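# Push the cart through the door into the yellow bay

## Task

Get the utility cart through the self-closing door into the other room and leave it in the yellow bay so that all four wheels sit inside the tape and none touches the tape; the case of copy paper must lie in the cart's top tray without overhanging any edge; the door must be closed at the end; either or both robots may be used, and no robot may tip over or be left leaning.

## Robot and tools

ROBOTS. Two identical Hello Robot Stretch 4 units, r1 and r2. Each has an omni-wheel base, a mast with a lift, and one arm reaching forward with a wrist (yaw, pitch, roll) and a two-finger gripper. Height is about 1.6 m; the base rim lies within 0.23 m of the base origin. Robots must never squeeze each other: a hard press between them ends the scene in failure, and a gripper closing on the other robot's fingers counts. Once bases touch, any further drive presses hard. The state never reports robot-to-robot contact, so judge it from images, lidar_m and wrist_depth_mm. Identical commands can differ by up to about 3 cm of travel per metre between robots, which matters when both hold one load.

FRAMES AND UNITS. Lengths in metres, angles in radians. Base frame: origin on the floor under the base centre, x forward, y left, z up; hand_pose (a point between the open fingertips, somewhat approximate) is given in it. The odometry frame is the base frame at the scene start; base_odometry counts wheel turns only, so slip looks like travel. Heading is positive to the left, from -3.142 to 3.142. Each robot reports in its own frames.

TOOL move. Arguments: r1, r2, cameras, blocking. blocking must always be false; it returns in about 0.5 s while motion continues. Each robot entry may hold base, joints, speeds, pace, contact_limits, or end_of_arm by itself. base is a relative offset from where the base last reported itself: translate_m (forward +, -2 to 2), strafe_m (left +, -2 to 2), or rotate_rad (counter-clockwise +, -3.2 to 3.2). translate_m and strafe_m may be combined for a straight diagonal drive; rotate_rad goes alone. joints are absolute targets: lift_m 0 to 1.2; arm_m 0 to 0.55 (extension); wrist_yaw_rad -1.134 to 4.276 (0 ahead, + left, 3.14 folded back, above 3.4 may hit the arm); wrist_pitch_rad -1.117 to 4.259 (0 level, 1.57 pointing down); wrist_roll_rad -1.117 to 4.259 (+ clockwise viewed from behind); gripper_m -0.038 to 0.141 (fingertip gap, up to 0.015 off). Out-of-range joint targets are clipped; other bad values refuse the call, and unknown keys make it invalid. pace is slow, default, fast or max; speeds sets a per-joint top speed (not gripper). contact_limits, 0 to 1 (default 0.5), apply to arm_m, lift_m, translate_m, strafe_m, rotate_rad and go next to their own command; a base limit persists until the next base command. {"end_of_arm": "enable_torque"} revives limp wrist or gripper motors. A new move overrides only the targets it names. Lift height above 0.2 slows the base.

OTHER TOOLS. wait(seconds 0 to 10, cameras) just lets time pass and reports; it returns early when a commanded robot comes to rest. stop(cameras) brakes all running motions and re-brakes slack wheels. zoom_image(camera, region [x0,y0,x1,y1], at most 504x504 px) enlarges part of a camera's latest image. finished_scene(scene) ends the current scene irreversibly; give the current scene number. Cameras: r1_head_camera, r1_head_left_camera, r1_head_right_camera, r1_wrist_camera, the same four for r2, or all.

RESULTS. The line move: lists each robot sent motion with done or its worst status. base_status and joint_status: done, moving, off_target (resting away from target, maybe still pushing), contact_stop (held back, now slack), time_out, limit_stop_at_own_body, limit_stop_at_tilt (lean above 6 degrees; lift, arm, wheels go slack), torque_fault (wrist or gripper motor limp). A robot under as last shown was not commanded. earlier move (from wait(0)) tracks earlier moves. on_its_own notes uncommanded behaviour such as slack joints or abnormal servo_current. lidar_m: 12 sectors of 30 degrees, first straight ahead, then counter-clockwise; - means nothing seen or closer than 0.25 m. wrist_depth_mm: 7x7 grid in mm, 100 to 2000. turned_by_wheels vs turned_by_imu differing by over ~0.1 rad in a move suggests a hit or slip. base_tilt in degrees (forward, right). motor_effort in percent with peak in brackets; servo_current in mA. A refused call or an unplanned stop cancels the rest of that reply's move/wait/finished_scene calls.

GRIPPING. Command a gap more than 0.015 below the object's width; about 0.06 below resists tugs. For a bar or handle close to -0.02 or lower. Neither the reading nor done proves a grasp; look for a gripper servo_current rise. Lifting a held load needs lift_m contact limit of at least 0.3 for 2 kg, 0.15 for 1 kg.

AVOID. Do not turn, drive or brake briskly with over 1 kg in hand and arm_m above 0.2: the robot can tip. Steady pushes with a high gripper or high contact limit also risk tipping. Avoid self-collision: gripper over the base with low lift, tilted-up and rolled wrist, yaw+pitch below about -1.1, or a folded wrist tilting. Do not drop the paper, release moving things, slam the door or hit hard. A stray push may nudge loose objects. The cart, paper and closed door must stay correct after the robots let go.

Each tool is called after "Emit:" as a command line: name --argument value for each argument, lists and objects as JSON in quotes; but a table of rows of numbers goes row by row, as --pt "numbers of a row", without its own name.

## Session

Emit:
move

Scene clock: 0.00 s.
r1.base_odometry: x=+0.000 y=+0.000 heading=+0.000
r1.turned_by_wheels: +0.000
r1.turned_by_imu: +0.000
r1.base_tilt: forward=-1.6 right=+1.3
r1.lidar_m: 1.92 2.25 3.81 1.93 0.97 0.84 0.83 0.93 0.77 0.76 0.93 1.59
r1.base_status: not commanded
r1.joint_positions: lift_m=+0.127 arm_m=+0.000 wrist_yaw_rad=+3.089 wrist_pitch_rad=+0.002 wrist_roll_rad=+0.000 gripper_m=+0.056
r1.joint_status: not commanded
r1.measured_speeds: all 0
r1.motor_effort: lift_m=+20 arm_m=-4 wheel_0=+0 wheel_1=+1 wheel_2=+1
r1.servo_current: wrist_yaw_rad=39 wrist_pitch_rad=46 wrist_roll_rad=65 gripper_m=39
r1.hand_pose: x=-0.1125 y=+0.1024 z=+0.3046 quat_wxyz=(+0.026, -0.001, +0.000, +1.000) (m; r1's base frame)
r1.wrist_depth_mm: 137 138 - - - - - / 113 139 - - - - - / 117 140 224 - - - - / 137 161 - - - - - / - - - - - - - / - - 191 - 187 - - / 842 759 750 788 788 732 768
r2.base_odometry: x=+0.000 y=+0.000 heading=+0.000
r2.turned_by_wheels: +0.000
r2.turned_by_imu: +0.000
r2.base_tilt: forward=-0.6 right=+0.1
r2.lidar_m: 2.02 1.45 1.40 1.49 2.01 2.22 2.34 3.17 1.60 3.62 2.59 2.46
r2.base_status: not commanded
r2.joint_positions: lift_m=+0.295 arm_m=+0.000 wrist_yaw_rad=+3.133 wrist_pitch_rad=+0.002 wrist_roll_rad=+0.000 gripper_m=+0.056
r2.joint_status: not commanded
r2.measured_speeds: all 0
r2.motor_effort: lift_m=+18 arm_m=-4 wheel_0=+0 wheel_1=-1 wheel_2=+0
r2.servo_current: wrist_yaw_rad=46 wrist_pitch_rad=39 wrist_roll_rad=46 gripper_m=59
r2.hand_pose: x=-0.1167 y=+0.0898 z=+0.4727 quat_wxyz=(+0.004, -0.001, +0.000, +1.000) (m; r2's base frame)
r2.wrist_depth_mm: - 140 - - - - - / - 126 150 - - - - / - 130 185 - - - - / 144 143 272 - - - - / 229 - - - - - - / 226 1576 196 1576 190 1618 1464 / 226 1060 1138 - - 1025 1060
pictures: r1_head_camera, r1_head_left_camera, r1_head_right_camera, r1_wrist_camera, r2_head_camera, r2_head_left_camera, r2_head_right_camera, r2_wrist_camera
Images, in order (width x height): r1_head_camera 420x560, r1_head_left_camera 420x672, r1_head_right_camera 420x672, r1_wrist_camera 616x392, r2_head_camera 420x560, r2_head_left_camera 420x672, r2_head_right_camera 420x672, r2_wrist_camera 616x392.

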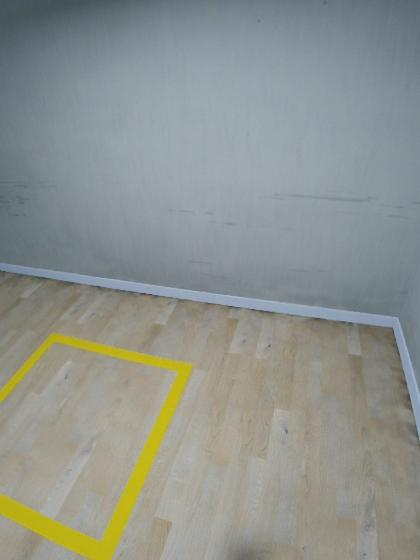

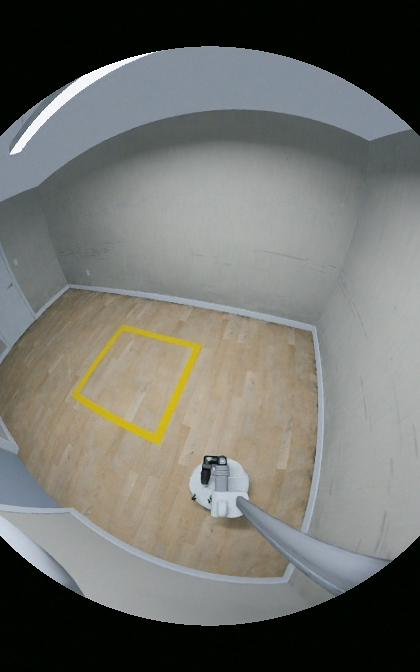

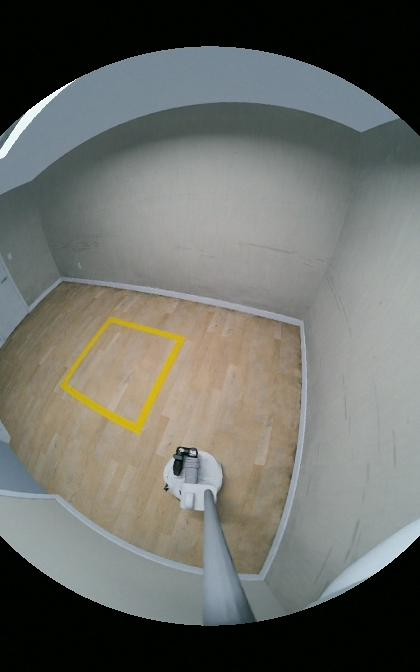

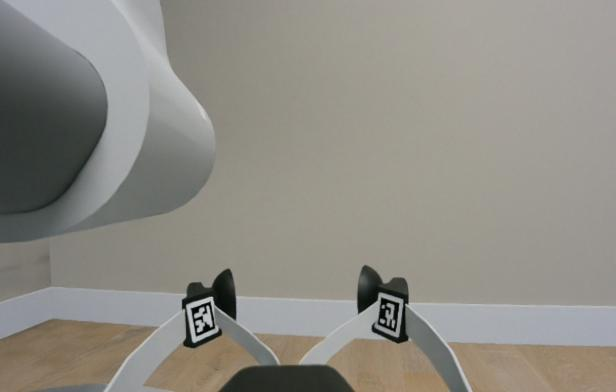

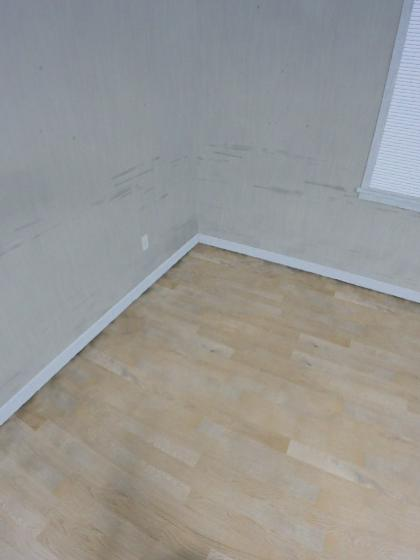

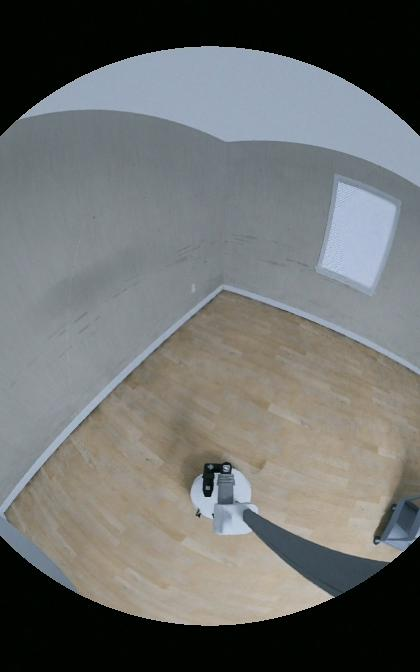

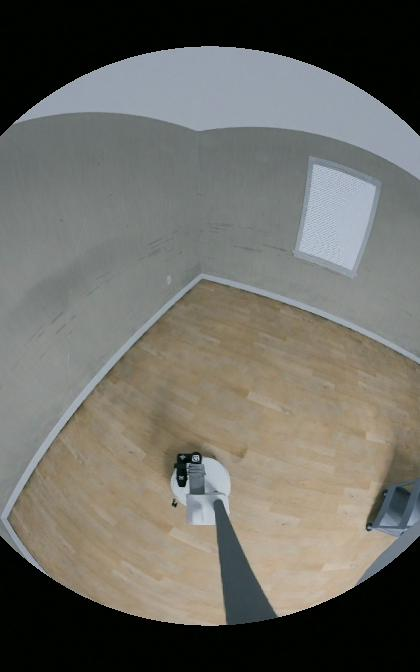

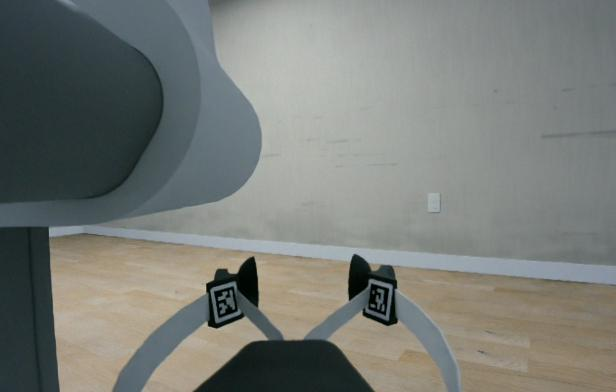

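Emit:
move --blocking false --r1 '{"base":{"rotate_rad":1.3},"pace":"max"}' --r2 '{"base":{"rotate_rad":-1.8},"pace":"max"}' --cameras '[]'

Emit:
wait --seconds 2 --cameras '[]'

Emit:
wait --seconds 1

Scene clock: 4.30 s.
move: r1 moving; r2 moving
r1.base_odometry: x=+0.000 y=+0.000 heading=+0.505
r1.turned_by_wheels: +0.505
r1.turned_by_imu: +0.505
r1.base_tilt: forward=-1.6 right=+1.2
r1.lidar_m: 2.19 3.70 2.00 1.01 0.84 0.82 0.92 0.77 0.78 0.90 1.52 1.92
r1.base_status: rotate_rad moving
r1.joint_positions: lift_m=+0.127 arm_m=+0.000 wrist_yaw_rad=+3.089 wrist_pitch_rad=+0.002 wrist_roll_rad=+0.000 gripper_m=+0.056
r1.joint_status: not commanded
r1.measured_speeds: translate_m=+0.000 strafe_m=+0.001 rotate_rad=+1.947 lift_m=+0.000 arm_m=+0.000 wrist_yaw_rad=+0.000 wrist_pitch_rad=+0.000 wrist_roll_rad=+0.000
r1.motor_effort: lift_m=+20(20) arm_m=-4(4) wheel_0=-10(11) wheel_1=-9(11) wheel_2=-11(11)
r1.servo_current: wrist_yaw_rad=59(59) wrist_pitch_rad=39(46) wrist_roll_rad=46(59) gripper_m=39(39)
r1.hand_pose: x=-0.1125 y=+0.1024 z=+0.3046 quat_wxyz=(+0.026, -0.001, +0.000, +1.000) (m; r1's base frame)
r1.wrist_depth_mm: 136 138 - - - - - / 113 139 - - - - - / 118 140 229 - - - - / 137 161 - - - - - / - - - - - - - / - - 190 1098 188 - - / 768 750 750 798 798 699 -
r2.base_odometry: x=+0.000 y=+0.000 heading=-0.468
r2.turned_by_wheels: -0.468
r2.turned_by_imu: -0.454
r2.base_tilt: forward=-0.7 right=+0.1
r2.lidar_m: 2.47 1.91 1.46 1.37 1.51 2.15 2.22 2.38 3.40 1.60 3.42 2.57
r2.base_status: rotate_rad moving
r2.joint_positions: lift_m=+0.295 arm_m=+0.000 wrist_yaw_rad=+3.133 wrist_pitch_rad=+0.002 wrist_roll_rad=+0.000 gripper_m=+0.056
r2.joint_status: not commanded
r2.measured_speeds: translate_m=+0.000 strafe_m=+0.001 rotate_rad=-1.808 lift_m=+0.000 arm_m=+0.000 wrist_yaw_rad=+0.000 wrist_pitch_rad=+0.000 wrist_roll_rad=+0.000
r2.motor_effort: lift_m=+18(18) arm_m=-4(4) wheel_0=+10(11) wheel_1=+11(14) wheel_2=+12(13)
r2.servo_current: wrist_yaw_rad=33(52) wrist_pitch_rad=39(46) wrist_roll_rad=52(52) gripper_m=39(59)
r2.hand_pose: x=-0.1167 y=+0.0898 z=+0.4727 quat_wxyz=(+0.004, -0.001, +0.000, +1.000) (m; r2's base frame)
r2.wrist_depth_mm: - 141 - - - - - / - 126 150 - - - - / - 130 184 - - - - / 144 143 272 - - - - / 229 - - - - - - / 226 1576 196 1576 190 1661 1464 / 225 1060 1138 - - 1060 1060
pictures: none
No camera images: "cameras" was empty.

Scene clock: 5.23 s.
earlier move: r1 done; r2 moving
r1.base_odometry: x=+0.000 y=+0.000 heading=+1.300
r1.turned_by_wheels: +0.795
r1.turned_by_imu: +0.802
r1.base_tilt: forward=-1.6 right=+1.3
r1.lidar_m: 3.79 1.29 0.90 0.84 0.86 0.82 0.76 0.82 1.10 1.92 2.00 2.66
r1.base_status: done
r1.joint_positions: lift_m=+0.127 arm_m=+0.000 wrist_yaw_rad=+3.089 wrist_pitch_rad=+0.002 wrist_roll_rad=+0.000 gripper_m=+0.056
r1.joint_status: not commanded
r1.measured_speeds: all 0
r1.motor_effort: lift_m=+20(20) arm_m=-4(4) wheel_0=-2(11) wheel_1=+1(11) wheel_2=+1(11)
r1.servo_current: wrist_yaw_rad=46(59) wrist_pitch_rad=33(52) wrist_roll_rad=46(59) gripper_m=39(46)
r1.hand_pose: x=-0.1125 y=+0.1024 z=+0.3046 quat_wxyz=(+0.026, -0.001, +0.000, +1.000) (m; r1's base frame)
r1.wrist_depth_mm: 136 138 - - - - - / 113 139 - - - - - / 117 140 226 - - - - / 137 160 - - - - - / - - - - - - - / - - 191 - 188 - - / 788 707 750 143 798 778 831
r2.base_odometry: x=+0.000 y=+0.000 heading=-1.800
r2.turned_by_wheels: -1.332
r2.turned_by_imu: -1.297
r2.base_tilt: forward=-0.6 right=+0.0
r2.lidar_m: 1.63 2.86 2.48 2.51 1.62 1.40 1.41 1.70 2.21 2.24 2.68 1.59
r2.base_status: rotate_rad moving
r2.joint_positions: lift_m=+0.295 arm_m=+0.000 wrist_yaw_rad=+3.133 wrist_pitch_rad=+0.002 wrist_roll_rad=+0.000 gripper_m=+0.056
r2.joint_status: not commanded
r2.measured_speeds: all 0
r2.motor_effort: lift_m=+18(18) arm_m=-4(4) wheel_0=+3(14) wheel_1=-1(16) wheel_2=+0(13)
r2.servo_current: wrist_yaw_rad=52(52) wrist_pitch_rad=46(46) wrist_roll_rad=39(52) gripper_m=39(59)
r2.hand_pose: x=-0.1167 y=+0.0898 z=+0.4727 quat_wxyz=(+0.004, -0.001, +0.000, +1.000) (m; r2's base frame)
r2.wrist_depth_mm: - 141 - - - - - / - 126 142 - - - - / - 130 185 - - - - / 144 143 207 - - - - / 229 - - - - - - / 228 1576 195 1308 190 - - / 226 1098 1138 - - 1042 1078
wait: 0.93 of 2 s (r1 has come to rest)
pictures: none
No camera images: "cameras" was empty.

Scene clock: 5.50 s.
earlier move: r2 done
r1.base_odometry: x=+0.000 y=+0.000 heading=+1.300
r1.turned_by_wheels: +0.000
r1.turned_by_imu: +0.000
r1.base_tilt: forward=-1.6 right=+1.3
r1.lidar_m: 3.82 1.26 0.89 0.82 0.86 0.83 0.78 0.81 1.09 1.93 1.98 2.67
r1.base_status: done
r1.joint_positions: lift_m=+0.127 arm_m=+0.000 wrist_yaw_rad=+3.089 wrist_pitch_rad=+0.002 wrist_roll_rad=+0.000 gripper_m=+0.056
r1.joint_status: not commanded
r1.measured_speeds: all 0
r1.motor_effort: lift_m=+20(20) arm_m=-4(4) wheel_0=-1(11) wheel_1=+1(11) wheel_2=+1(11)
r1.servo_current: wrist_yaw_rad=59(59) wrist_pitch_rad=46(52) wrist_roll_rad=65(65) gripper_m=39(46)
r1.hand_pose: x=-0.1125 y=+0.1024 z=+0.3046 quat_wxyz=(+0.026, -0.001, +0.000, +1.000) (m; r1's base frame)
r1.wrist_depth_mm: 136 138 - - - - - / 113 139 - - - - - / 117 139 226 - - - - / 137 160 - - - - - / - - - - - - - / - - 191 - 187 - - / 778 699 750 143 798 778 809
r2.base_odometry: x=+0.000 y=+0.000 heading=-1.800
r2.turned_by_wheels: +0.000
r2.turned_by_imu: +0.000
r2.base_tilt: forward=-0.7 right=+0.1
r2.lidar_m: 1.65 2.87 2.48 2.55 1.60 1.41 1.41 1.70 2.22 2.24 2.68 1.60
r2.base_status: done
r2.joint_positions: lift_m=+0.295 arm_m=+0.000 wrist_yaw_rad=+3.133 wrist_pitch_rad=+0.002 wrist_roll_rad=+0.000 gripper_m=+0.056
r2.joint_status: not commanded
r2.measured_speeds: all 0
r2.motor_effort: lift_m=+18(18) arm_m=-4(4) wheel_0=+2(14) wheel_1=+0(16) wheel_2=+1(13)
r2.servo_current: wrist_yaw_rad=39(59) wrist_pitch_rad=33(46) wrist_roll_rad=46(52) gripper_m=46(59)
r2.hand_pose: x=-0.1167 y=+0.0898 z=+0.4727 quat_wxyz=(+0.004, -0.001, +0.000, +1.000) (m; r2's base frame)
r2.wrist_depth_mm: - 140 - - - - - / - 127 142 - - - - / - 129 185 - - - - / 144 143 207 - - - - / 229 - - - - - - / 228 1576 194 1308 190 - - / 227 1060 1160 - - 1025 1060
wait: 0.27 of 1 s (r2 has come to rest)
pictures: r1_head_camera, r1_head_left_camera, r1_head_right_camera, r1_wrist_camera, r2_head_camera, r2_head_left_camera, r2_head_right_camera, r2_wrist_camera
Images, in order (width x height): r1_head_camera 420x560, r1_head_left_camera 420x672, r1_head_right_camera 420x672, r1_wrist_camera 616x392, r2_head_camera 420x560, r2_head_left_camera 420x672, r2_head_right_camera 420x672, r2_wrist_camera 616x392.

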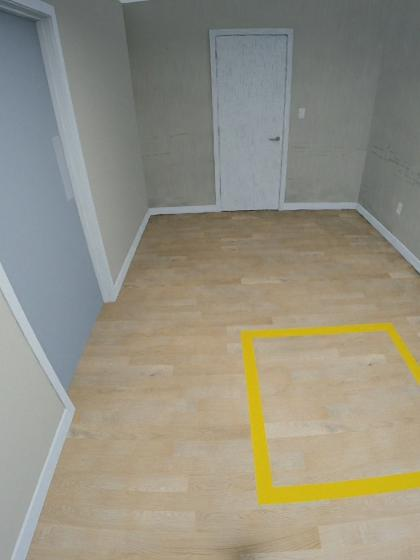

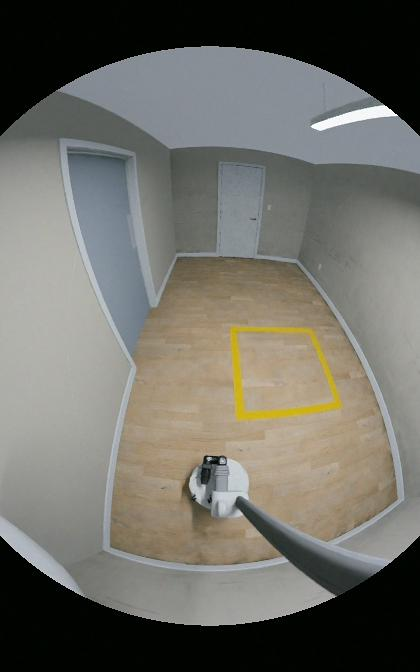

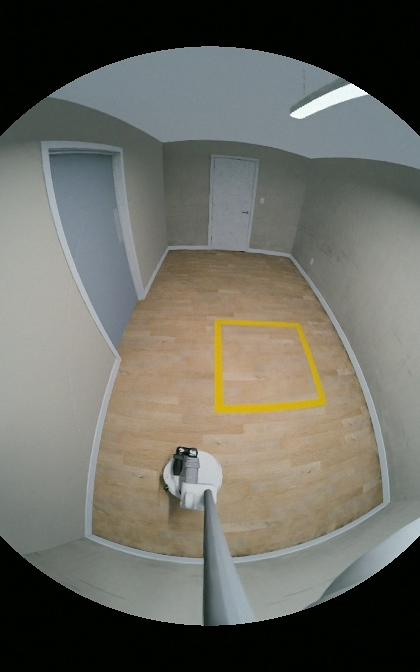

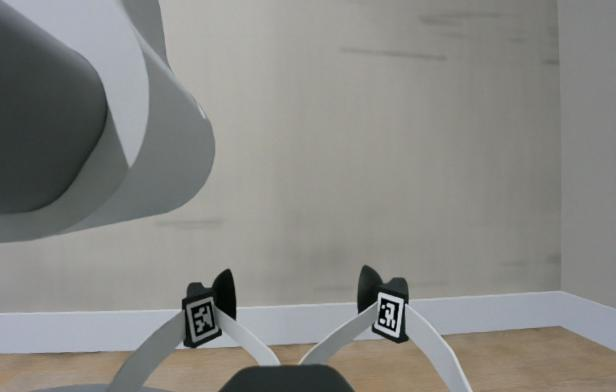

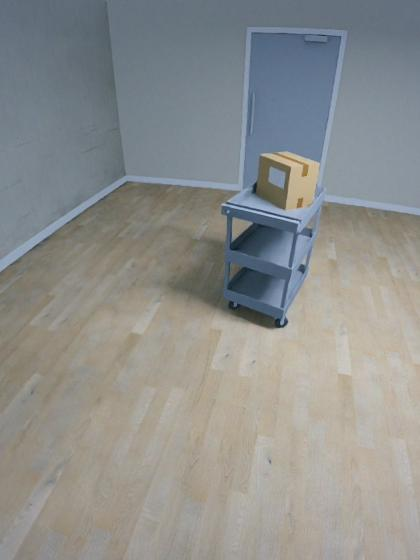

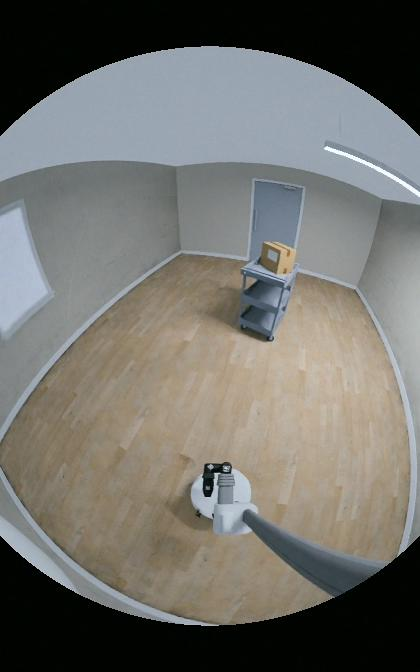

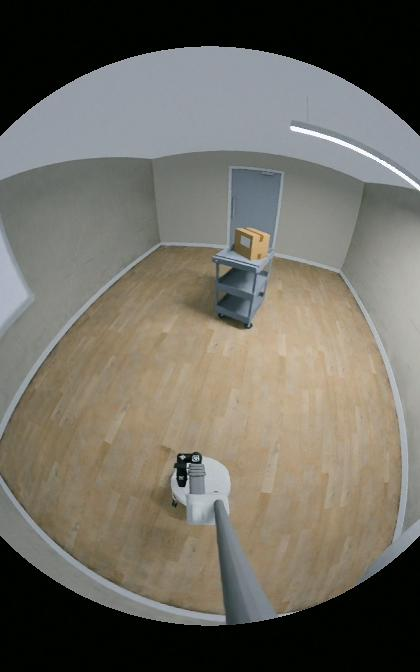

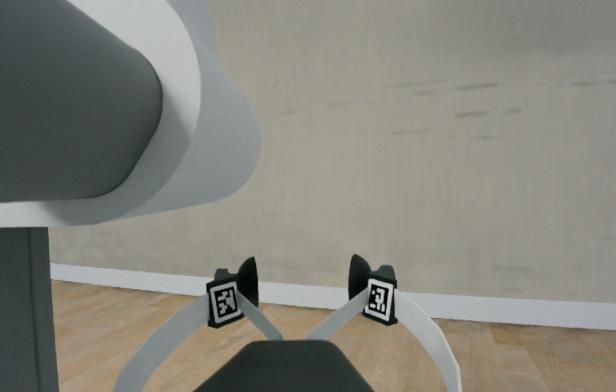

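Emit:
zoom_image --camera "r2_head_camera" --region '[180, 10, 400, 340]'

Emit:
zoom_image --camera "r1_head_left_camera" --region '[50, 120, 370, 520]'

Scaled by 1.527 from the camera's 420x560 image, which has a finer 1200x1600 frame.

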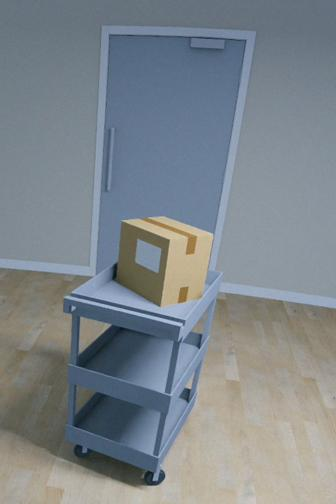

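Scaled by 1.260 from the camera's 420x672 image, which has a finer 600x960 frame.

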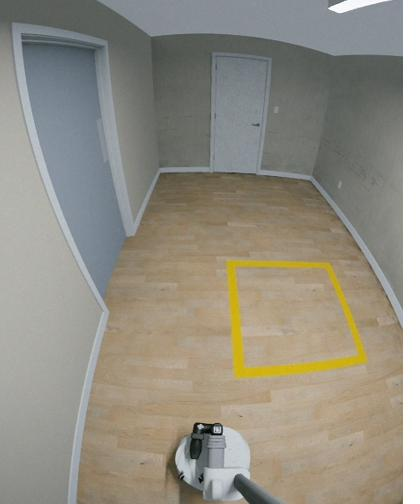

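Emit:
move --blocking false --r1 '{"base":{"translate_m":1.5},"pace":"max"}' --r2 '{"base":{"translate_m":0.8},"pace":"max"}' --cameras '[]'

Emit:
wait --seconds 3 --cameras '[]'

Emit:
wait --seconds 3 --cameras '[]'

Emit:
move --blocking false --r1 '{"base":{"rotate_rad":1.617},"pace":"max"}' --cameras '[]'

Emit:
wait --seconds 3

Scene clock: 56.03 s.
move: r1 moving; r2 moving
r1.base_odometry: x=+0.017 y=+0.060 heading=+1.300
r1.turned_by_wheels: +0.000
r1.turned_by_imu: +0.000
r1.base_tilt: forward=-1.6 right=+1.3
r1.lidar_m: 3.78 1.25 0.86 0.83 0.86 0.88 0.83 0.85 1.18 1.92 2.00 2.66
r1.base_status: translate_m moving
r1.joint_positions: lift_m=+0.127 arm_m=+0.000 wrist_yaw_rad=+3.089 wrist_pitch_rad=+0.002 wrist_roll_rad=+0.000 gripper_m=+0.056
r1.joint_status: not commanded
r1.measured_speeds: translate_m=+0.245 strafe_m=+0.000 rotate_rad=+0.007 lift_m=+0.000 arm_m=+0.000 wrist_yaw_rad=+0.000 wrist_pitch_rad=+0.000 wrist_roll_rad=+0.000
r1.motor_effort: lift_m=+20(20) arm_m=-4(4) wheel_0=+8(12) wheel_1=+7(9) wheel_2=-13(13)
r1.servo_current: wrist_yaw_rad=33(59) wrist_pitch_rad=39(46) wrist_roll_rad=46(65) gripper_m=46(46)
r1.hand_pose: x=-0.1125 y=+0.1024 z=+0.3046 quat_wxyz=(+0.026, -0.001, +0.000, +1.000) (m; r1's base frame)
r1.wrist_depth_mm: - 137 - - - - - / - 138 - - - - - / 110 138 205 - - - - / 125 139 236 - - - - / - - - - - - - / - - 190 - 188 - - / 842 759 759 798 788 778 820
r2.base_odometry: x=-0.013 y=-0.058 heading=-1.800
r2.turned_by_wheels: +0.000
r2.turned_by_imu: +0.000
r2.base_tilt: forward=-0.6 right=+0.1
r2.lidar_m: 1.61 2.84 2.46 2.50 1.68 1.46 1.44 1.75 2.23 2.26 2.69 1.55
r2.base_status: translate_m moving
r2.joint_positions: lift_m=+0.295 arm_m=+0.000 wrist_yaw_rad=+3.133 wrist_pitch_rad=+0.002 wrist_roll_rad=+0.000 gripper_m=+0.056
r2.joint_status: not commanded
r2.measured_speeds: translate_m=+0.232 strafe_m=+0.001 rotate_rad=-0.001 lift_m=+0.000 arm_m=+0.000 wrist_yaw_rad=+0.000 wrist_pitch_rad=+0.000 wrist_roll_rad=+0.000
r2.motor_effort: lift_m=+18(18) arm_m=-4(4) wheel_0=+9(15) wheel_1=+10(10) wheel_2=-17(17)
r2.servo_current: wrist_yaw_rad=52(59) wrist_pitch_rad=39(46) wrist_roll_rad=52(59) gripper_m=46(52)
r2.hand_pose: x=-0.1167 y=+0.0898 z=+0.4727 quat_wxyz=(+0.004, -0.001, +0.000, +1.000) (m; r2's base frame)
r2.wrist_depth_mm: - 140 - - - - - / - 123 145 - - - - / - 128 187 - - - - / 144 143 217 - - - - / 226 - - - - - - / 224 1576 195 1308 190 - - / 223 1078 1138 - - 1025 1060
pictures: none
No camera images: "cameras" was empty.

Scene clock: 58.43 s.
earlier move: r1 moving; r2 done
r1.base_odometry: x=+0.358 y=+1.293 heading=+1.300
r1.turned_by_wheels: +0.000
r1.turned_by_imu: +0.000
r1.base_tilt: forward=-1.6 right=+1.3
r1.lidar_m: 2.57 1.31 1.02 0.96 0.93 1.24 2.10 2.19 2.01 1.87 1.96 2.65
r1.base_status: translate_m moving
r1.joint_positions: lift_m=+0.127 arm_m=+0.000 wrist_yaw_rad=+3.089 wrist_pitch_rad=+0.002 wrist_roll_rad=+0.000 gripper_m=+0.056
r1.joint_status: not commanded
r1.measured_speeds: translate_m=+0.406 strafe_m=-0.002 rotate_rad=-0.002 lift_m=+0.000 arm_m=+0.000 wrist_yaw_rad=+0.000 wrist_pitch_rad=+0.000 wrist_roll_rad=+0.000
r1.motor_effort: lift_m=+20(20) arm_m=-4(4) wheel_0=+0(12) wheel_1=+2(9) wheel_2=+2(16)
r1.servo_current: wrist_yaw_rad=46(72) wrist_pitch_rad=46(52) wrist_roll_rad=65(65) gripper_m=46(52)
r1.hand_pose: x=-0.1125 y=+0.1024 z=+0.3046 quat_wxyz=(+0.026, -0.001, +0.000, +1.000) (m; r1's base frame)
r1.wrist_depth_mm: 136 139 - - - - - / 113 139 - - - - - / 117 140 268 - - - - / 137 162 - - - - - / 1983 - - - - - - / 1205 1205 193 1205 187 1138 976 / 854 759 750 788 788 778 809
r2.base_odometry: x=-0.181 y=-0.779 heading=-1.800
r2.turned_by_wheels: +0.000
r2.turned_by_imu: +0.001
r2.base_tilt: forward=-0.7 right=+0.1
r2.lidar_m: 0.96 2.59 2.24 2.27 2.45 2.17 2.16 2.60 2.45 2.46 2.95 0.88
r2.base_status: done
r2.joint_positions: lift_m=+0.295 arm_m=+0.000 wrist_yaw_rad=+3.133 wrist_pitch_rad=+0.002 wrist_roll_rad=+0.000 gripper_m=+0.056
r2.joint_status: not commanded
r2.measured_speeds: all 0
r2.motor_effort: lift_m=+18(18) arm_m=-4(4) wheel_0=+1(15) wheel_1=+2(11) wheel_2=+0(18)
r2.servo_current: wrist_yaw_rad=52(65) wrist_pitch_rad=46(46) wrist_roll_rad=46(59) gripper_m=46(52)
r2.hand_pose: x=-0.1167 y=+0.0898 z=+0.4727 quat_wxyz=(+0.004, -0.001, +0.000, +1.000) (m; r2's base frame)
r2.wrist_depth_mm: - 140 - - - - - / - 126 151 - - - - / - 129 185 - - - - / 144 143 265 - - - - / 229 - - - - - - / 226 1576 196 1499 190 1618 1464 / 226 1078 1160 - - 1025 1060
wait: 2.40 of 3 s (r2 has come to rest)
pictures: none
No camera images: "cameras" was empty.

Scene clock: 59.60 s.
earlier move: r1 done
r1.base_odometry: x=+0.401 y=+1.445 heading=+1.300
r1.turned_by_wheels: +0.000
r1.turned_by_imu: +0.000
r1.base_tilt: forward=-1.6 right=+1.3
r1.lidar_m: 2.44 1.33 1.03 0.95 0.99 1.24 2.26 2.37 2.00 1.87 1.95 2.52
r1.base_status: done
r1.joint_positions: lift_m=+0.127 arm_m=+0.000 wrist_yaw_rad=+3.089 wrist_pitch_rad=+0.002 wrist_roll_rad=+0.000 gripper_m=+0.056
r1.joint_status: not commanded
r1.measured_speeds: all 0
r1.motor_effort: lift_m=+20(20) arm_m=-4(4) wheel_0=+1(12) wheel_1=+0(9) wheel_2=+1(16)
r1.servo_current: wrist_yaw_rad=59(72) wrist_pitch_rad=39(52) wrist_roll_rad=46(65) gripper_m=39(52)
r1.hand_pose: x=-0.1125 y=+0.1024 z=+0.3046 quat_wxyz=(+0.026, -0.001, +0.000, +1.000) (m; r1's base frame)
r1.wrist_depth_mm: 136 139 - - - - - / 113 139 - - - - - / 117 139 272 - - - - / 137 162 - - - - - / - - - - - - - / 1205 1205 194 1229 187 1160 1025 / 788 750 741 798 778 778 820
r2.base_odometry: x=-0.181 y=-0.779 heading=-1.800
r2.turned_by_wheels: +0.000
r2.turned_by_imu: +0.000
r2.base_tilt: forward=-0.7 right=+0.1
r2.lidar_m: 0.94 2.59 2.24 2.26 2.44 2.18 2.17 2.59 2.46 2.49 2.97 0.87
r2.base_status: done
r2.joint_positions: lift_m=+0.295 arm_m=+0.000 wrist_yaw_rad=+3.133 wrist_pitch_rad=+0.002 wrist_roll_rad=+0.000 gripper_m=+0.056
r2.joint_status: not commanded
r2.measured_speeds: all 0
r2.motor_effort: lift_m=+18(18) arm_m=-4(4) wheel_0=+1(15) wheel_1=+2(11) wheel_2=+0(18)
r2.servo_current: wrist_yaw_rad=39(65) wrist_pitch_rad=39(46) wrist_roll_rad=52(59) gripper_m=46(52)
r2.hand_pose: x=-0.1167 y=+0.0898 z=+0.4727 quat_wxyz=(+0.004, -0.001, +0.000, +1.000) (m; r2's base frame)
r2.wrist_depth_mm: - 141 - - - - - / - 126 150 - - - - / - 129 184 - - - - / 144 144 264 - - - - / 229 - - - - - - / 228 1537 196 1576 190 1618 1464 / 226 1078 1160 - - 1025 1060
wait: 1.17 of 3 s (r1 has come to rest)
pictures: none
No camera images: "cameras" was empty.

Scene clock: 60.10 s.
move: r1 moving
r1.base_odometry: x=+0.401 y=+1.445 heading=+1.805
r1.turned_by_wheels: +0.505
r1.turned_by_imu: +0.505
r1.base_tilt: forward=-1.6 right=+1.2
r1.lidar_m: 1.36 1.02 0.96 0.95 1.22 2.24 2.33 2.00 1.90 1.95 2.56 2.42
r1.base_status: rotate_rad moving
r1.joint_positions: lift_m=+0.127 arm_m=+0.000 wrist_yaw_rad=+3.089 wrist_pitch_rad=+0.002 wrist_roll_rad=+0.000 gripper_m=+0.056
r1.joint_status: not commanded
r1.measured_speeds: translate_m=-0.001 strafe_m=+0.001 rotate_rad=+1.947 lift_m=+0.000 arm_m=+0.000 wrist_yaw_rad=+0.000 wrist_pitch_rad=+0.000 wrist_roll_rad=+0.000
r1.motor_effort: lift_m=+20(20) arm_m=-4(4) wheel_0=-9(11) wheel_1=-12(12) wheel_2=-11(11)
r1.servo_current: wrist_yaw_rad=39(65) wrist_pitch_rad=46(46) wrist_roll_rad=39(46) gripper_m=39(46)
r1.hand_pose: x=-0.1125 y=+0.1024 z=+0.3046 quat_wxyz=(+0.026, -0.001, +0.000, +1.000) (m; r1's base frame)
r1.wrist_depth_mm: 136 139 - - - - - / 113 139 - - - - - / 118 139 272 - - - - / 137 162 - - - - - / 1983 - - - - - - / 1160 1281 193 1336 187 1138 1138 / 854 741 759 143 798 778 809
r2: as last shown
r2.lidar_m: 0.95 2.57 2.27 2.24 2.47 2.18 2.18 2.62 2.47 2.45 2.97 0.88
r2.motor_effort: lift_m=+18(18) arm_m=-4(4) wheel_0=+1(2) wheel_1=+2(3) wheel_2=-1(1)
r2.servo_current: wrist_yaw_rad=46(65) wrist_pitch_rad=46(46) wrist_roll_rad=46(59) gripper_m=52(52)
r2.wrist_depth_mm: - 140 - - - - - / - 126 150 - - - - / - 129 185 - - - - / 144 144 264 - - - - / 229 - - - - - - / 227 1537 196 1537 190 1618 1464 / 225 1042 1160 - - 1025 1060
pictures: none
No camera images: "cameras" was empty.

Scene clock: 61.17 s.
earlier move: r1 done
r1.base_odometry: x=+0.401 y=+1.446 heading=+2.917
r1.turned_by_wheels: +1.112
r1.turned_by_imu: +1.120
r1.base_tilt: forward=-1.6 right=+1.3
r1.lidar_m: 0.96 0.97 1.30 2.26 2.37 1.96 1.89 1.99 2.51 2.44 1.24 1.00
r1.base_status: done
r1.joint_positions: lift_m=+0.127 arm_m=+0.000 wrist_yaw_rad=+3.089 wrist_pitch_rad=+0.002 wrist_roll_rad=+0.000 gripper_m=+0.056
r1.joint_status: not commanded
r1.measured_speeds: all 0
r1.motor_effort: lift_m=+20(20) arm_m=-4(4) wheel_0=-2(12) wheel_1=+0(12) wheel_2=+1(11)
r1.servo_current: wrist_yaw_rad=59(65) wrist_pitch_rad=46(52) wrist_roll_rad=46(59) gripper_m=46(52)
r1.hand_pose: x=-0.1125 y=+0.1024 z=+0.3046 quat_wxyz=(+0.026, -0.001, +0.000, +1.000) (m; r1's base frame)
r1.wrist_depth_mm: 137 138 - - - - - / 113 139 - - - - - / 117 139 267 - - - - / 137 161 - - - - - / 1661 - 1863 - - - - / 1205 1205 193 1182 187 1160 1229 / 842 741 759 809 788 778 820
r2.base_odometry: x=-0.181 y=-0.779 heading=-1.800
r2.turned_by_wheels: +0.000
r2.turned_by_imu: +0.000
r2.base_tilt: forward=-0.7 right=+0.1
r2.lidar_m: 0.95 2.57 2.24 2.26 2.44 2.17 2.16 2.61 2.47 2.46 2.96 0.89
r2.base_status: not commanded
r2.joint_positions: lift_m=+0.295 arm_m=+0.000 wrist_yaw_rad=+3.133 wrist_pitch_rad=+0.002 wrist_roll_rad=+0.000 gripper_m=+0.056
r2.joint_status: not commanded
r2.measured_speeds: all 0
r2.motor_effort: lift_m=+18(18) arm_m=-4(4) wheel_0=+1(2) wheel_1=+2(3) wheel_2=+0(1)
r2.servo_current: wrist_yaw_rad=52(65) wrist_pitch_rad=39(46) wrist_roll_rad=59(59) gripper_m=46(52)
r2.hand_pose: x=-0.1167 y=+0.0898 z=+0.4727 quat_wxyz=(+0.004, -0.001, +0.000, +1.000) (m; r2's base frame)
r2.wrist_depth_mm: - 141 - - - - - / - 126 151 - - - - / - 129 185 - - - - / 144 143 264 - - - - / 230 - - - - - - / 227 1576 196 1576 190 1618 1464 / 226 1078 1138 - - 1042 1060
wait: 1.07 of 3 s (r1 has come to rest)
pictures: r1_head_camera, r1_head_left_camera, r1_head_right_camera, r1_wrist_camera, r2_head_camera, r2_head_left_camera, r2_head_right_camera, r2_wrist_camera
Images, in order (width x height): r1_head_camera 420x560, r1_head_left_camera 420x672, r1_head_right_camera 420x672, r1_wrist_camera 616x392, r2_head_camera 420x560, r2_head_left_camera 420x672, r2_head_right_camera 420x672, r2_wrist_camera 616x392.

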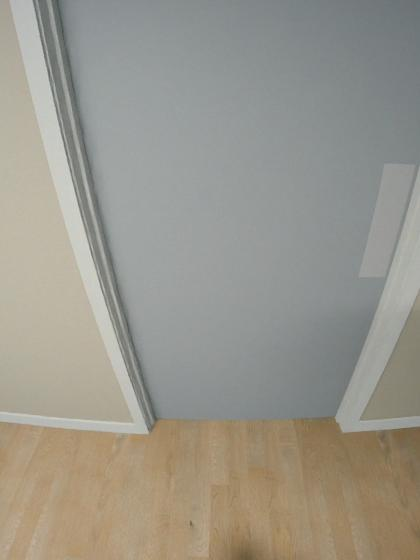

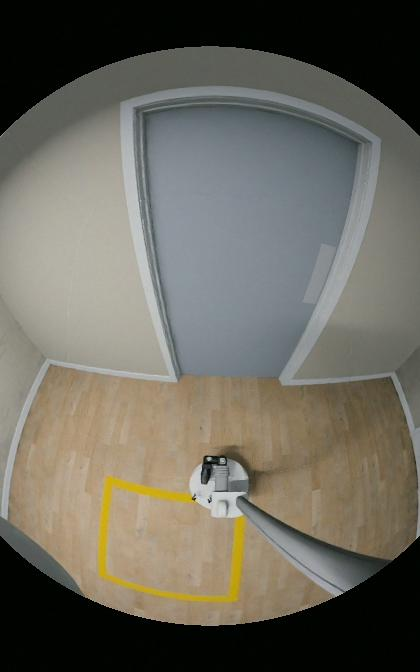

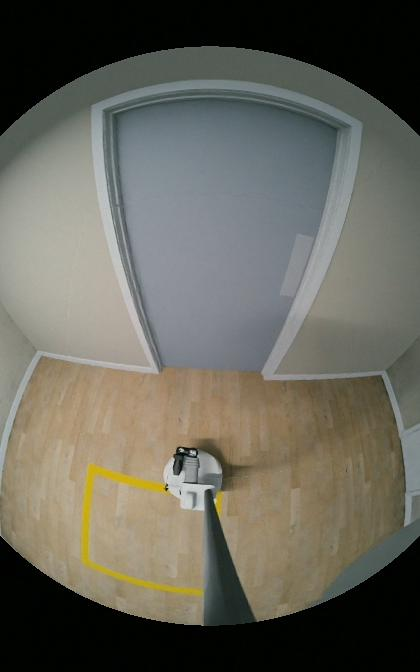

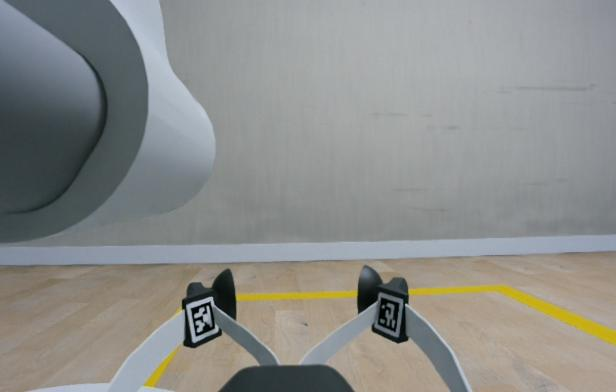

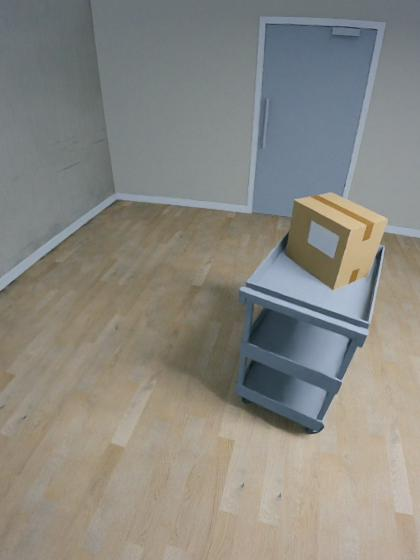

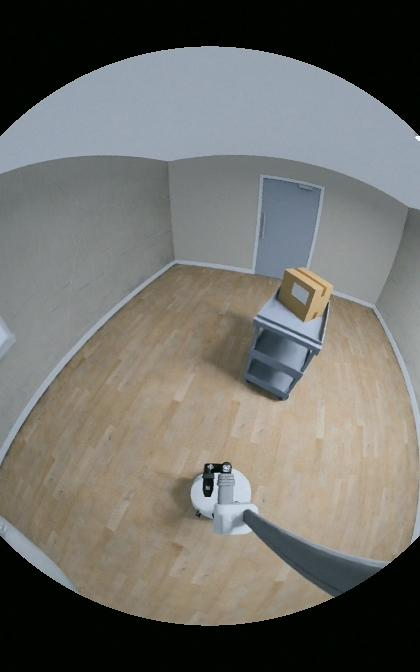

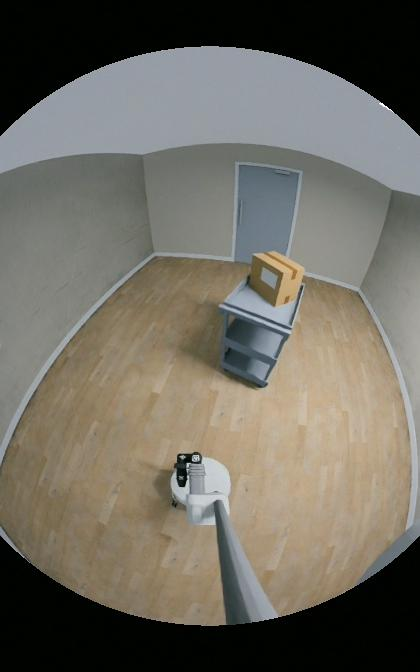

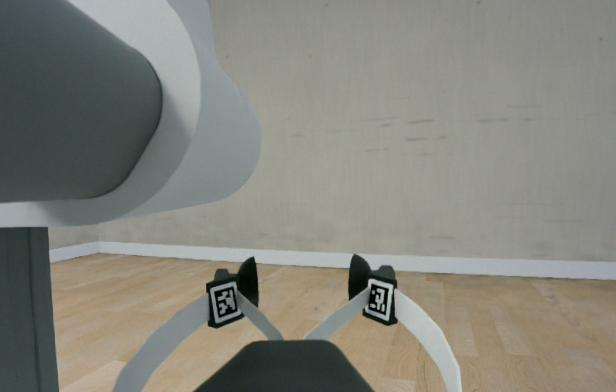

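Emit:
move --blocking false --r1 '{"base":{"strafe_m":-0.25},"pace":"max"}' --r2 '{"base":{"rotate_rad":-0.5},"joints":{"lift_m":0.75},"pace":"max"}' --cameras '[]'

Emit:
wait --seconds 2 --cameras '[]'

Emit:
move --blocking false --r2 '{"joints":{"wrist_yaw_rad":0.0,"wrist_pitch_rad":0.4,"gripper_m":0.1}}' --cameras '[]'

Emit:
wait --seconds 4 --cameras '["r1_head_camera","r2_head_camera","r2_head_right_camera","r2_wrist_camera"]'

Scene clock: 81.67 s.
move: r1 moving; r2 moving
r1.base_odometry: x=+0.417 y=+1.516 heading=+2.917
r1.turned_by_wheels: +0.000
r1.turned_by_imu: -0.001
r1.base_tilt: forward=-1.6 right=+1.2
r1.lidar_m: 0.94 1.00 1.30 2.34 2.46 1.98 1.87 1.99 2.43 2.37 1.26 1.00
r1.base_status: strafe_m moving
r1.joint_positions: lift_m=+0.127 arm_m=+0.000 wrist_yaw_rad=+3.089 wrist_pitch_rad=+0.002 wrist_roll_rad=+0.000 gripper_m=+0.056
r1.joint_status: not commanded
r1.measured_speeds: translate_m=+0.001 strafe_m=-0.281 rotate_rad=-0.003 lift_m=+0.000 arm_m=+0.000 wrist_yaw_rad=+0.000 wrist_pitch_rad=+0.000 wrist_roll_rad=+0.000
r1.motor_effort: lift_m=+20(20) arm_m=-4(4) wheel_0=+12(15) wheel_1=-13(14) wheel_2=+1(2)
r1.servo_current: wrist_yaw_rad=52(72) wrist_pitch_rad=39(39) wrist_roll_rad=59(59) gripper_m=39(46)
r1.hand_pose: x=-0.1125 y=+0.1024 z=+0.3046 quat_wxyz=(+0.026, -0.001, +0.000, +1.000) (m; r1's base frame)
r1.wrist_depth_mm: 136 139 - - - - - / 113 139 - - - - - / 118 139 273 - - - - / 137 162 - - - - - / 1661 - 1921 - - - - / 1160 1205 192 1182 187 1160 1138 / 842 741 750 788 798 778 809
r2.base_odometry: x=-0.181 y=-0.779 heading=-2.201
r2.turned_by_wheels: -0.401
r2.turned_by_imu: -0.390
r2.base_tilt: forward=-0.7 right=+0.0
r2.lidar_m: 0.88 3.59 2.45 2.26 2.29 2.30 2.16 2.20 2.65 2.46 2.51 3.23
r2.base_status: rotate_rad moving
r2.joint_positions: lift_m=+0.421 arm_m=+0.000 wrist_yaw_rad=+3.133 wrist_pitch_rad=+0.002 wrist_roll_rad=+0.000 gripper_m=+0.056
r2.joint_status: lift_m moving
r2.measured_speeds: translate_m=+0.001 strafe_m=-0.001 rotate_rad=-0.913 lift_m=+0.487 arm_m=+0.000 wrist_yaw_rad=+0.000 wrist_pitch_rad=+0.000 wrist_roll_rad=+0.000
r2.motor_effort: lift_m=+25(27) arm_m=-4(4) wheel_0=+6(11) wheel_1=+2(13) wheel_2=+4(13)
r2.servo_current: wrist_yaw_rad=46(52) wrist_pitch_rad=46(46) wrist_roll_rad=39(59) gripper_m=52(52)
r2.hand_pose: x=-0.1167 y=+0.0898 z=+0.5989 quat_wxyz=(+0.004, -0.001, +0.000, +1.000) (m; r2's base frame)
r2.wrist_depth_mm: - 141 - - - - - / - 126 151 - - - - / - 129 185 - - - - / 144 143 265 - - - - / 230 - - - - - - / 228 1921 196 1863 191 1983 1756 / 226 1281 1366 - - 1229 1308
pictures: none
No camera images: "cameras" was empty.

Scene clock: 82.77 s.
earlier move: r1 done; r2 moving
r1.base_odometry: x=+0.456 y=+1.689 heading=+2.917
r1.turned_by_wheels: +0.000
r1.turned_by_imu: -0.001
r1.base_tilt: forward=-1.6 right=+1.3
r1.lidar_m: 0.96 1.02 1.29 2.52 2.63 1.98 1.89 1.99 2.29 2.18 1.26 0.95
r1.base_status: done
r1.joint_positions: lift_m=+0.127 arm_m=+0.000 wrist_yaw_rad=+3.089 wrist_pitch_rad=+0.002 wrist_roll_rad=+0.000 gripper_m=+0.056
r1.joint_status: not commanded
r1.measured_speeds: all 0
r1.motor_effort: lift_m=+20(20) arm_m=-4(4) wheel_0=-1(15) wheel_1=+2(16) wheel_2=+0(2)
r1.servo_current: wrist_yaw_rad=39(72) wrist_pitch_rad=46(52) wrist_roll_rad=46(59) gripper_m=46(52)
r1.hand_pose: x=-0.1125 y=+0.1024 z=+0.3046 quat_wxyz=(+0.026, -0.001, +0.000, +1.000) (m; r1's base frame)
r1.wrist_depth_mm: - 137 - - - - - / - 138 - - - - - / 110 137 211 - - - - / 124 139 - - - - - / 1708 1983 - - - - - / 1205 1205 193 1182 187 1160 1138 / 842 750 741 143 798 778 831
r2.base_odometry: x=-0.181 y=-0.779 heading=-2.299
r2.turned_by_wheels: -0.098
r2.turned_by_imu: -0.096
r2.base_tilt: forward=-0.7 right=+0.0
r2.lidar_m: 0.89 0.96 2.56 2.27 2.27 2.45 2.15 2.19 2.66 2.47 2.50 3.01
r2.base_status: done
r2.joint_positions: lift_m=+0.750 arm_m=+0.000 wrist_yaw_rad=+3.133 wrist_pitch_rad=+0.002 wrist_roll_rad=+0.000 gripper_m=+0.056
r2.joint_status: lift_m moving
r2.measured_speeds: all 0
r2.motor_effort: lift_m=+23(27) arm_m=-4(4) wheel_0=+2(11) wheel_1=-2(13) wheel_2=+3(13)
r2.servo_current: wrist_yaw_rad=46(59) wrist_pitch_rad=39(46) wrist_roll_rad=33(59) gripper_m=46(52)
r2.hand_pose: x=-0.1167 y=+0.0898 z=+0.9276 quat_wxyz=(+0.004, -0.001, +0.000, +1.000) (m; r2's base frame)
r2.wrist_depth_mm: - 141 - - - - - / - 126 149 - - - - / - 129 191 - - - - / 144 143 270 - - - - / 228 - - - - - - / 227 - 195 - 191 - - / 224 - - - - - 1983
wait: 1.10 of 2 s (r1 has come to rest)
pictures: none
No camera images: "cameras" was empty.

Scene clock: 83.27 s.
earlier move: r2 moving
move: r2 moving
r1: as last shown
r1.turned_by_imu: +0.000
r1.lidar_m: 0.95 1.02 1.28 2.49 2.63 1.97 1.88 1.98 2.27 2.18 1.27 0.95
r1.motor_effort: lift_m=+20(20) arm_m=-4(4) wheel_0=-1(1) wheel_1=+2(2) wheel_2=+0(0)
r1.servo_current: wrist_yaw_rad=39(59) wrist_pitch_rad=46(46) wrist_roll_rad=65(65) gripper_m=39(46)
r1.wrist_depth_mm: - 137 - - - - - / - 138 - - - - - / 110 138 211 - - - - / 125 139 - - - - - / 1708 1983 - - - - - / 1205 1229 193 1182 187 1160 1118 / 866 759 759 143 788 768 820
r2.base_odometry: x=-0.181 y=-0.779 heading=-2.299
r2.turned_by_wheels: +0.000
r2.turned_by_imu: +0.000
r2.base_tilt: forward=-0.6 right=+0.1
r2.lidar_m: 0.89 0.95 2.57 2.24 2.27 2.47 2.15 2.17 2.66 2.45 2.49 2.99
r2.base_status: not commanded
r2.joint_positions: lift_m=+0.750 arm_m=+0.000 wrist_yaw_rad=+2.569 wrist_pitch_rad=+0.392 wrist_roll_rad=+0.000 gripper_m=+0.075
r2.joint_status: lift_m moving; wrist_yaw_rad moving; wrist_pitch_rad moving; gripper_m moving
r2.measured_speeds: translate_m=+0.000 strafe_m=+0.000 rotate_rad=+0.000 lift_m=+0.000 arm_m=+0.000 wrist_yaw_rad=-1.744 wrist_pitch_rad=+0.307 wrist_roll_rad=+0.000
r2.motor_effort: lift_m=+19(22) arm_m=-4(4) wheel_0=+2(2) wheel_1=-2(2) wheel_2=+2(3)
r2.servo_current: wrist_yaw_rad=65(150) wrist_pitch_rad=20(85) wrist_roll_rad=46(59) gripper_m=98(111)
r2.hand_pose: x=-0.0057 y=+0.2179 z=+0.8179 quat_wxyz=(+0.277, -0.187, +0.055, +0.941) (m; r2's base frame)
r2.wrist_depth_mm: - - - - - - 1808 / - - - - - - - / - - - - - - - / - - - - - - - / 1808 1756 1808 1661 1708 1708 1661 / 1397 1397 189 1397 189 1397 1336 / 1182 1182 1205 - 1160 1138 1138
pictures: none
No camera images: "cameras" was empty.

Scene clock: 85.17 s.
earlier move: r2 done
r1.base_odometry: x=+0.456 y=+1.689 heading=+2.917
r1.turned_by_wheels: +0.000
r1.turned_by_imu: +0.000
r1.base_tilt: forward=-1.6 right=+1.3
r1.lidar_m: 0.96 1.02 1.31 2.52 2.63 1.98 1.86 2.01 2.30 2.18 1.23 0.94
r1.base_status: not commanded
r1.joint_positions: lift_m=+0.127 arm_m=+0.000 wrist_yaw_rad=+3.089 wrist_pitch_rad=+0.002 wrist_roll_rad=+0.000 gripper_m=+0.056
r1.joint_status: not commanded
r1.measured_speeds: all 0
r1.motor_effort: lift_m=+20(20) arm_m=-4(4) wheel_0=-1(1) wheel_1=+2(2) wheel_2=+0(0)
r1.servo_current: wrist_yaw_rad=46(72) wrist_pitch_rad=46(52) wrist_roll_rad=39(65) gripper_m=39(46)
r1.hand_pose: x=-0.1125 y=+0.1024 z=+0.3046 quat_wxyz=(+0.026, -0.001, +0.000, +1.000) (m; r1's base frame)
r1.wrist_depth_mm: - 137 - - - - - / - 137 - - - - - / 110 138 211 - - - - / 124 139 - - - - - / 1708 1921 - - - - - / 1182 1205 193 1182 187 1182 1138 / 842 759 750 143 788 778 809
r2.base_odometry: x=-0.181 y=-0.779 heading=-2.299
r2.turned_by_wheels: +0.000
r2.turned_by_imu: +0.000
r2.base_tilt: forward=-0.7 right=+0.1
r2.lidar_m: 0.87 0.95 2.55 2.26 2.27 2.44 2.15 2.19 2.64 2.45 2.48 3.00
r2.base_status: not commanded
r2.joint_positions: lift_m=+0.750 arm_m=+0.000 wrist_yaw_rad=+0.003 wrist_pitch_rad=+0.399 wrist_roll_rad=+0.000 gripper_m=+0.100
r2.joint_status: all done
r2.measured_speeds: all 0
r2.motor_effort: lift_m=+20(23) arm_m=-4(4) wheel_0=+2(2) wheel_1=-2(2) wheel_2=+3(3)
r2.servo_current: wrist_yaw_rad=46(150) wrist_pitch_rad=39(85) wrist_roll_rad=39(65) gripper_m=46(111)
r2.hand_pose: x=+0.4370 y=-0.0866 z=+0.8160 quat_wxyz=(+0.980, +0.000, +0.198, +0.001) (m; r2's base frame)
r2.wrist_depth_mm: - - 976 917 - - - / - - 1008 917 - - - / - - - - - - - / - - - - - - - / 1708 1756 - - 1708 1618 1618 / 1397 1366 188 866 194 1336 1308 / 1182 1138 - - 1138 1098 1138
wait: 1.90 of 4 s (r2 has come to rest)
pictures: r1_head_camera, r2_head_camera, r2_head_right_camera, r2_wrist_camera
Images, in order (width x height): r1_head_camera 420x560, r2_head_camera 420x560, r2_head_right_camera 420x672, r2_wrist_camera 616x392.

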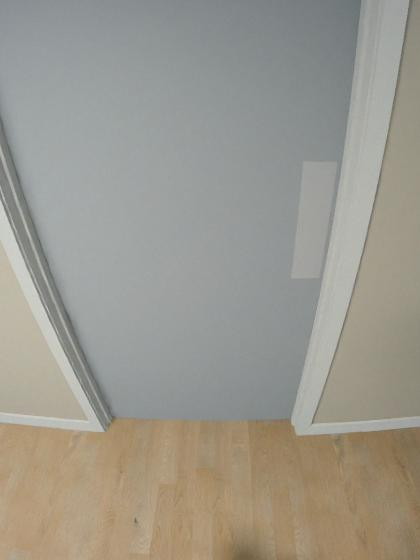

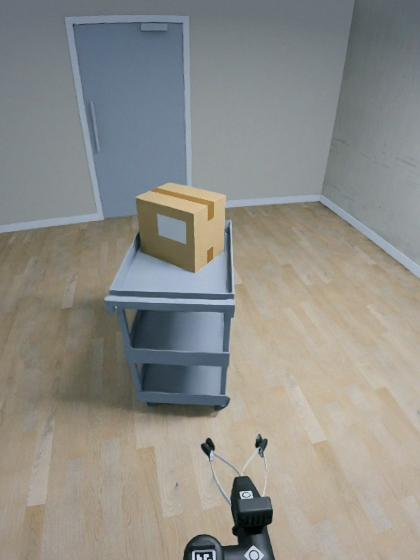

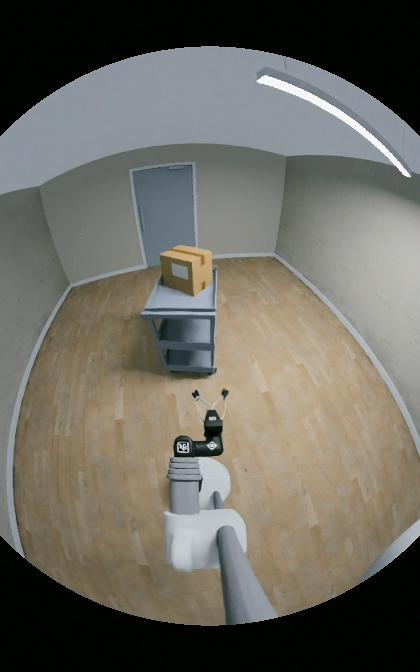

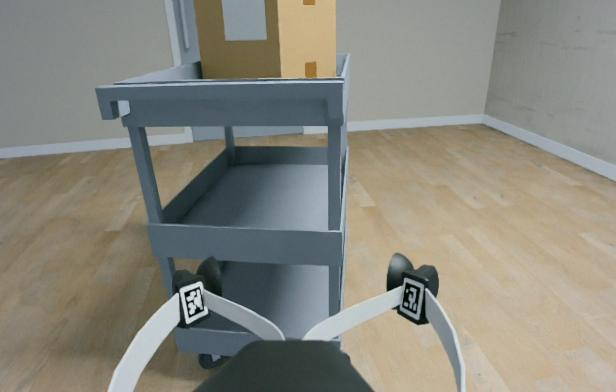

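Emit:
zoom_image --camera "r2_wrist_camera" --region '[90, 40, 370, 220]'

Emit:
zoom_image --camera "r2_head_camera" --region '[90, 160, 260, 320]'

Scaled by 1.800.

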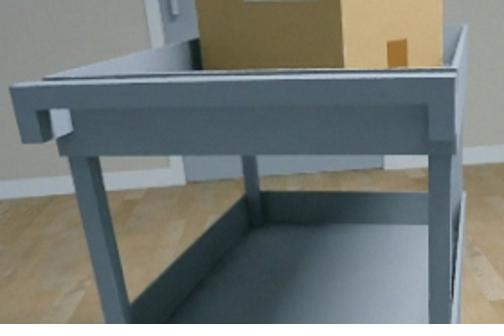

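Scaled by 2.965 from the camera's 420x560 image, which has a finer 1200x1600 frame.

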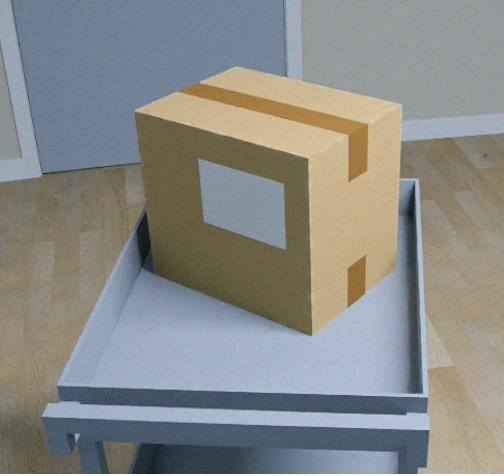

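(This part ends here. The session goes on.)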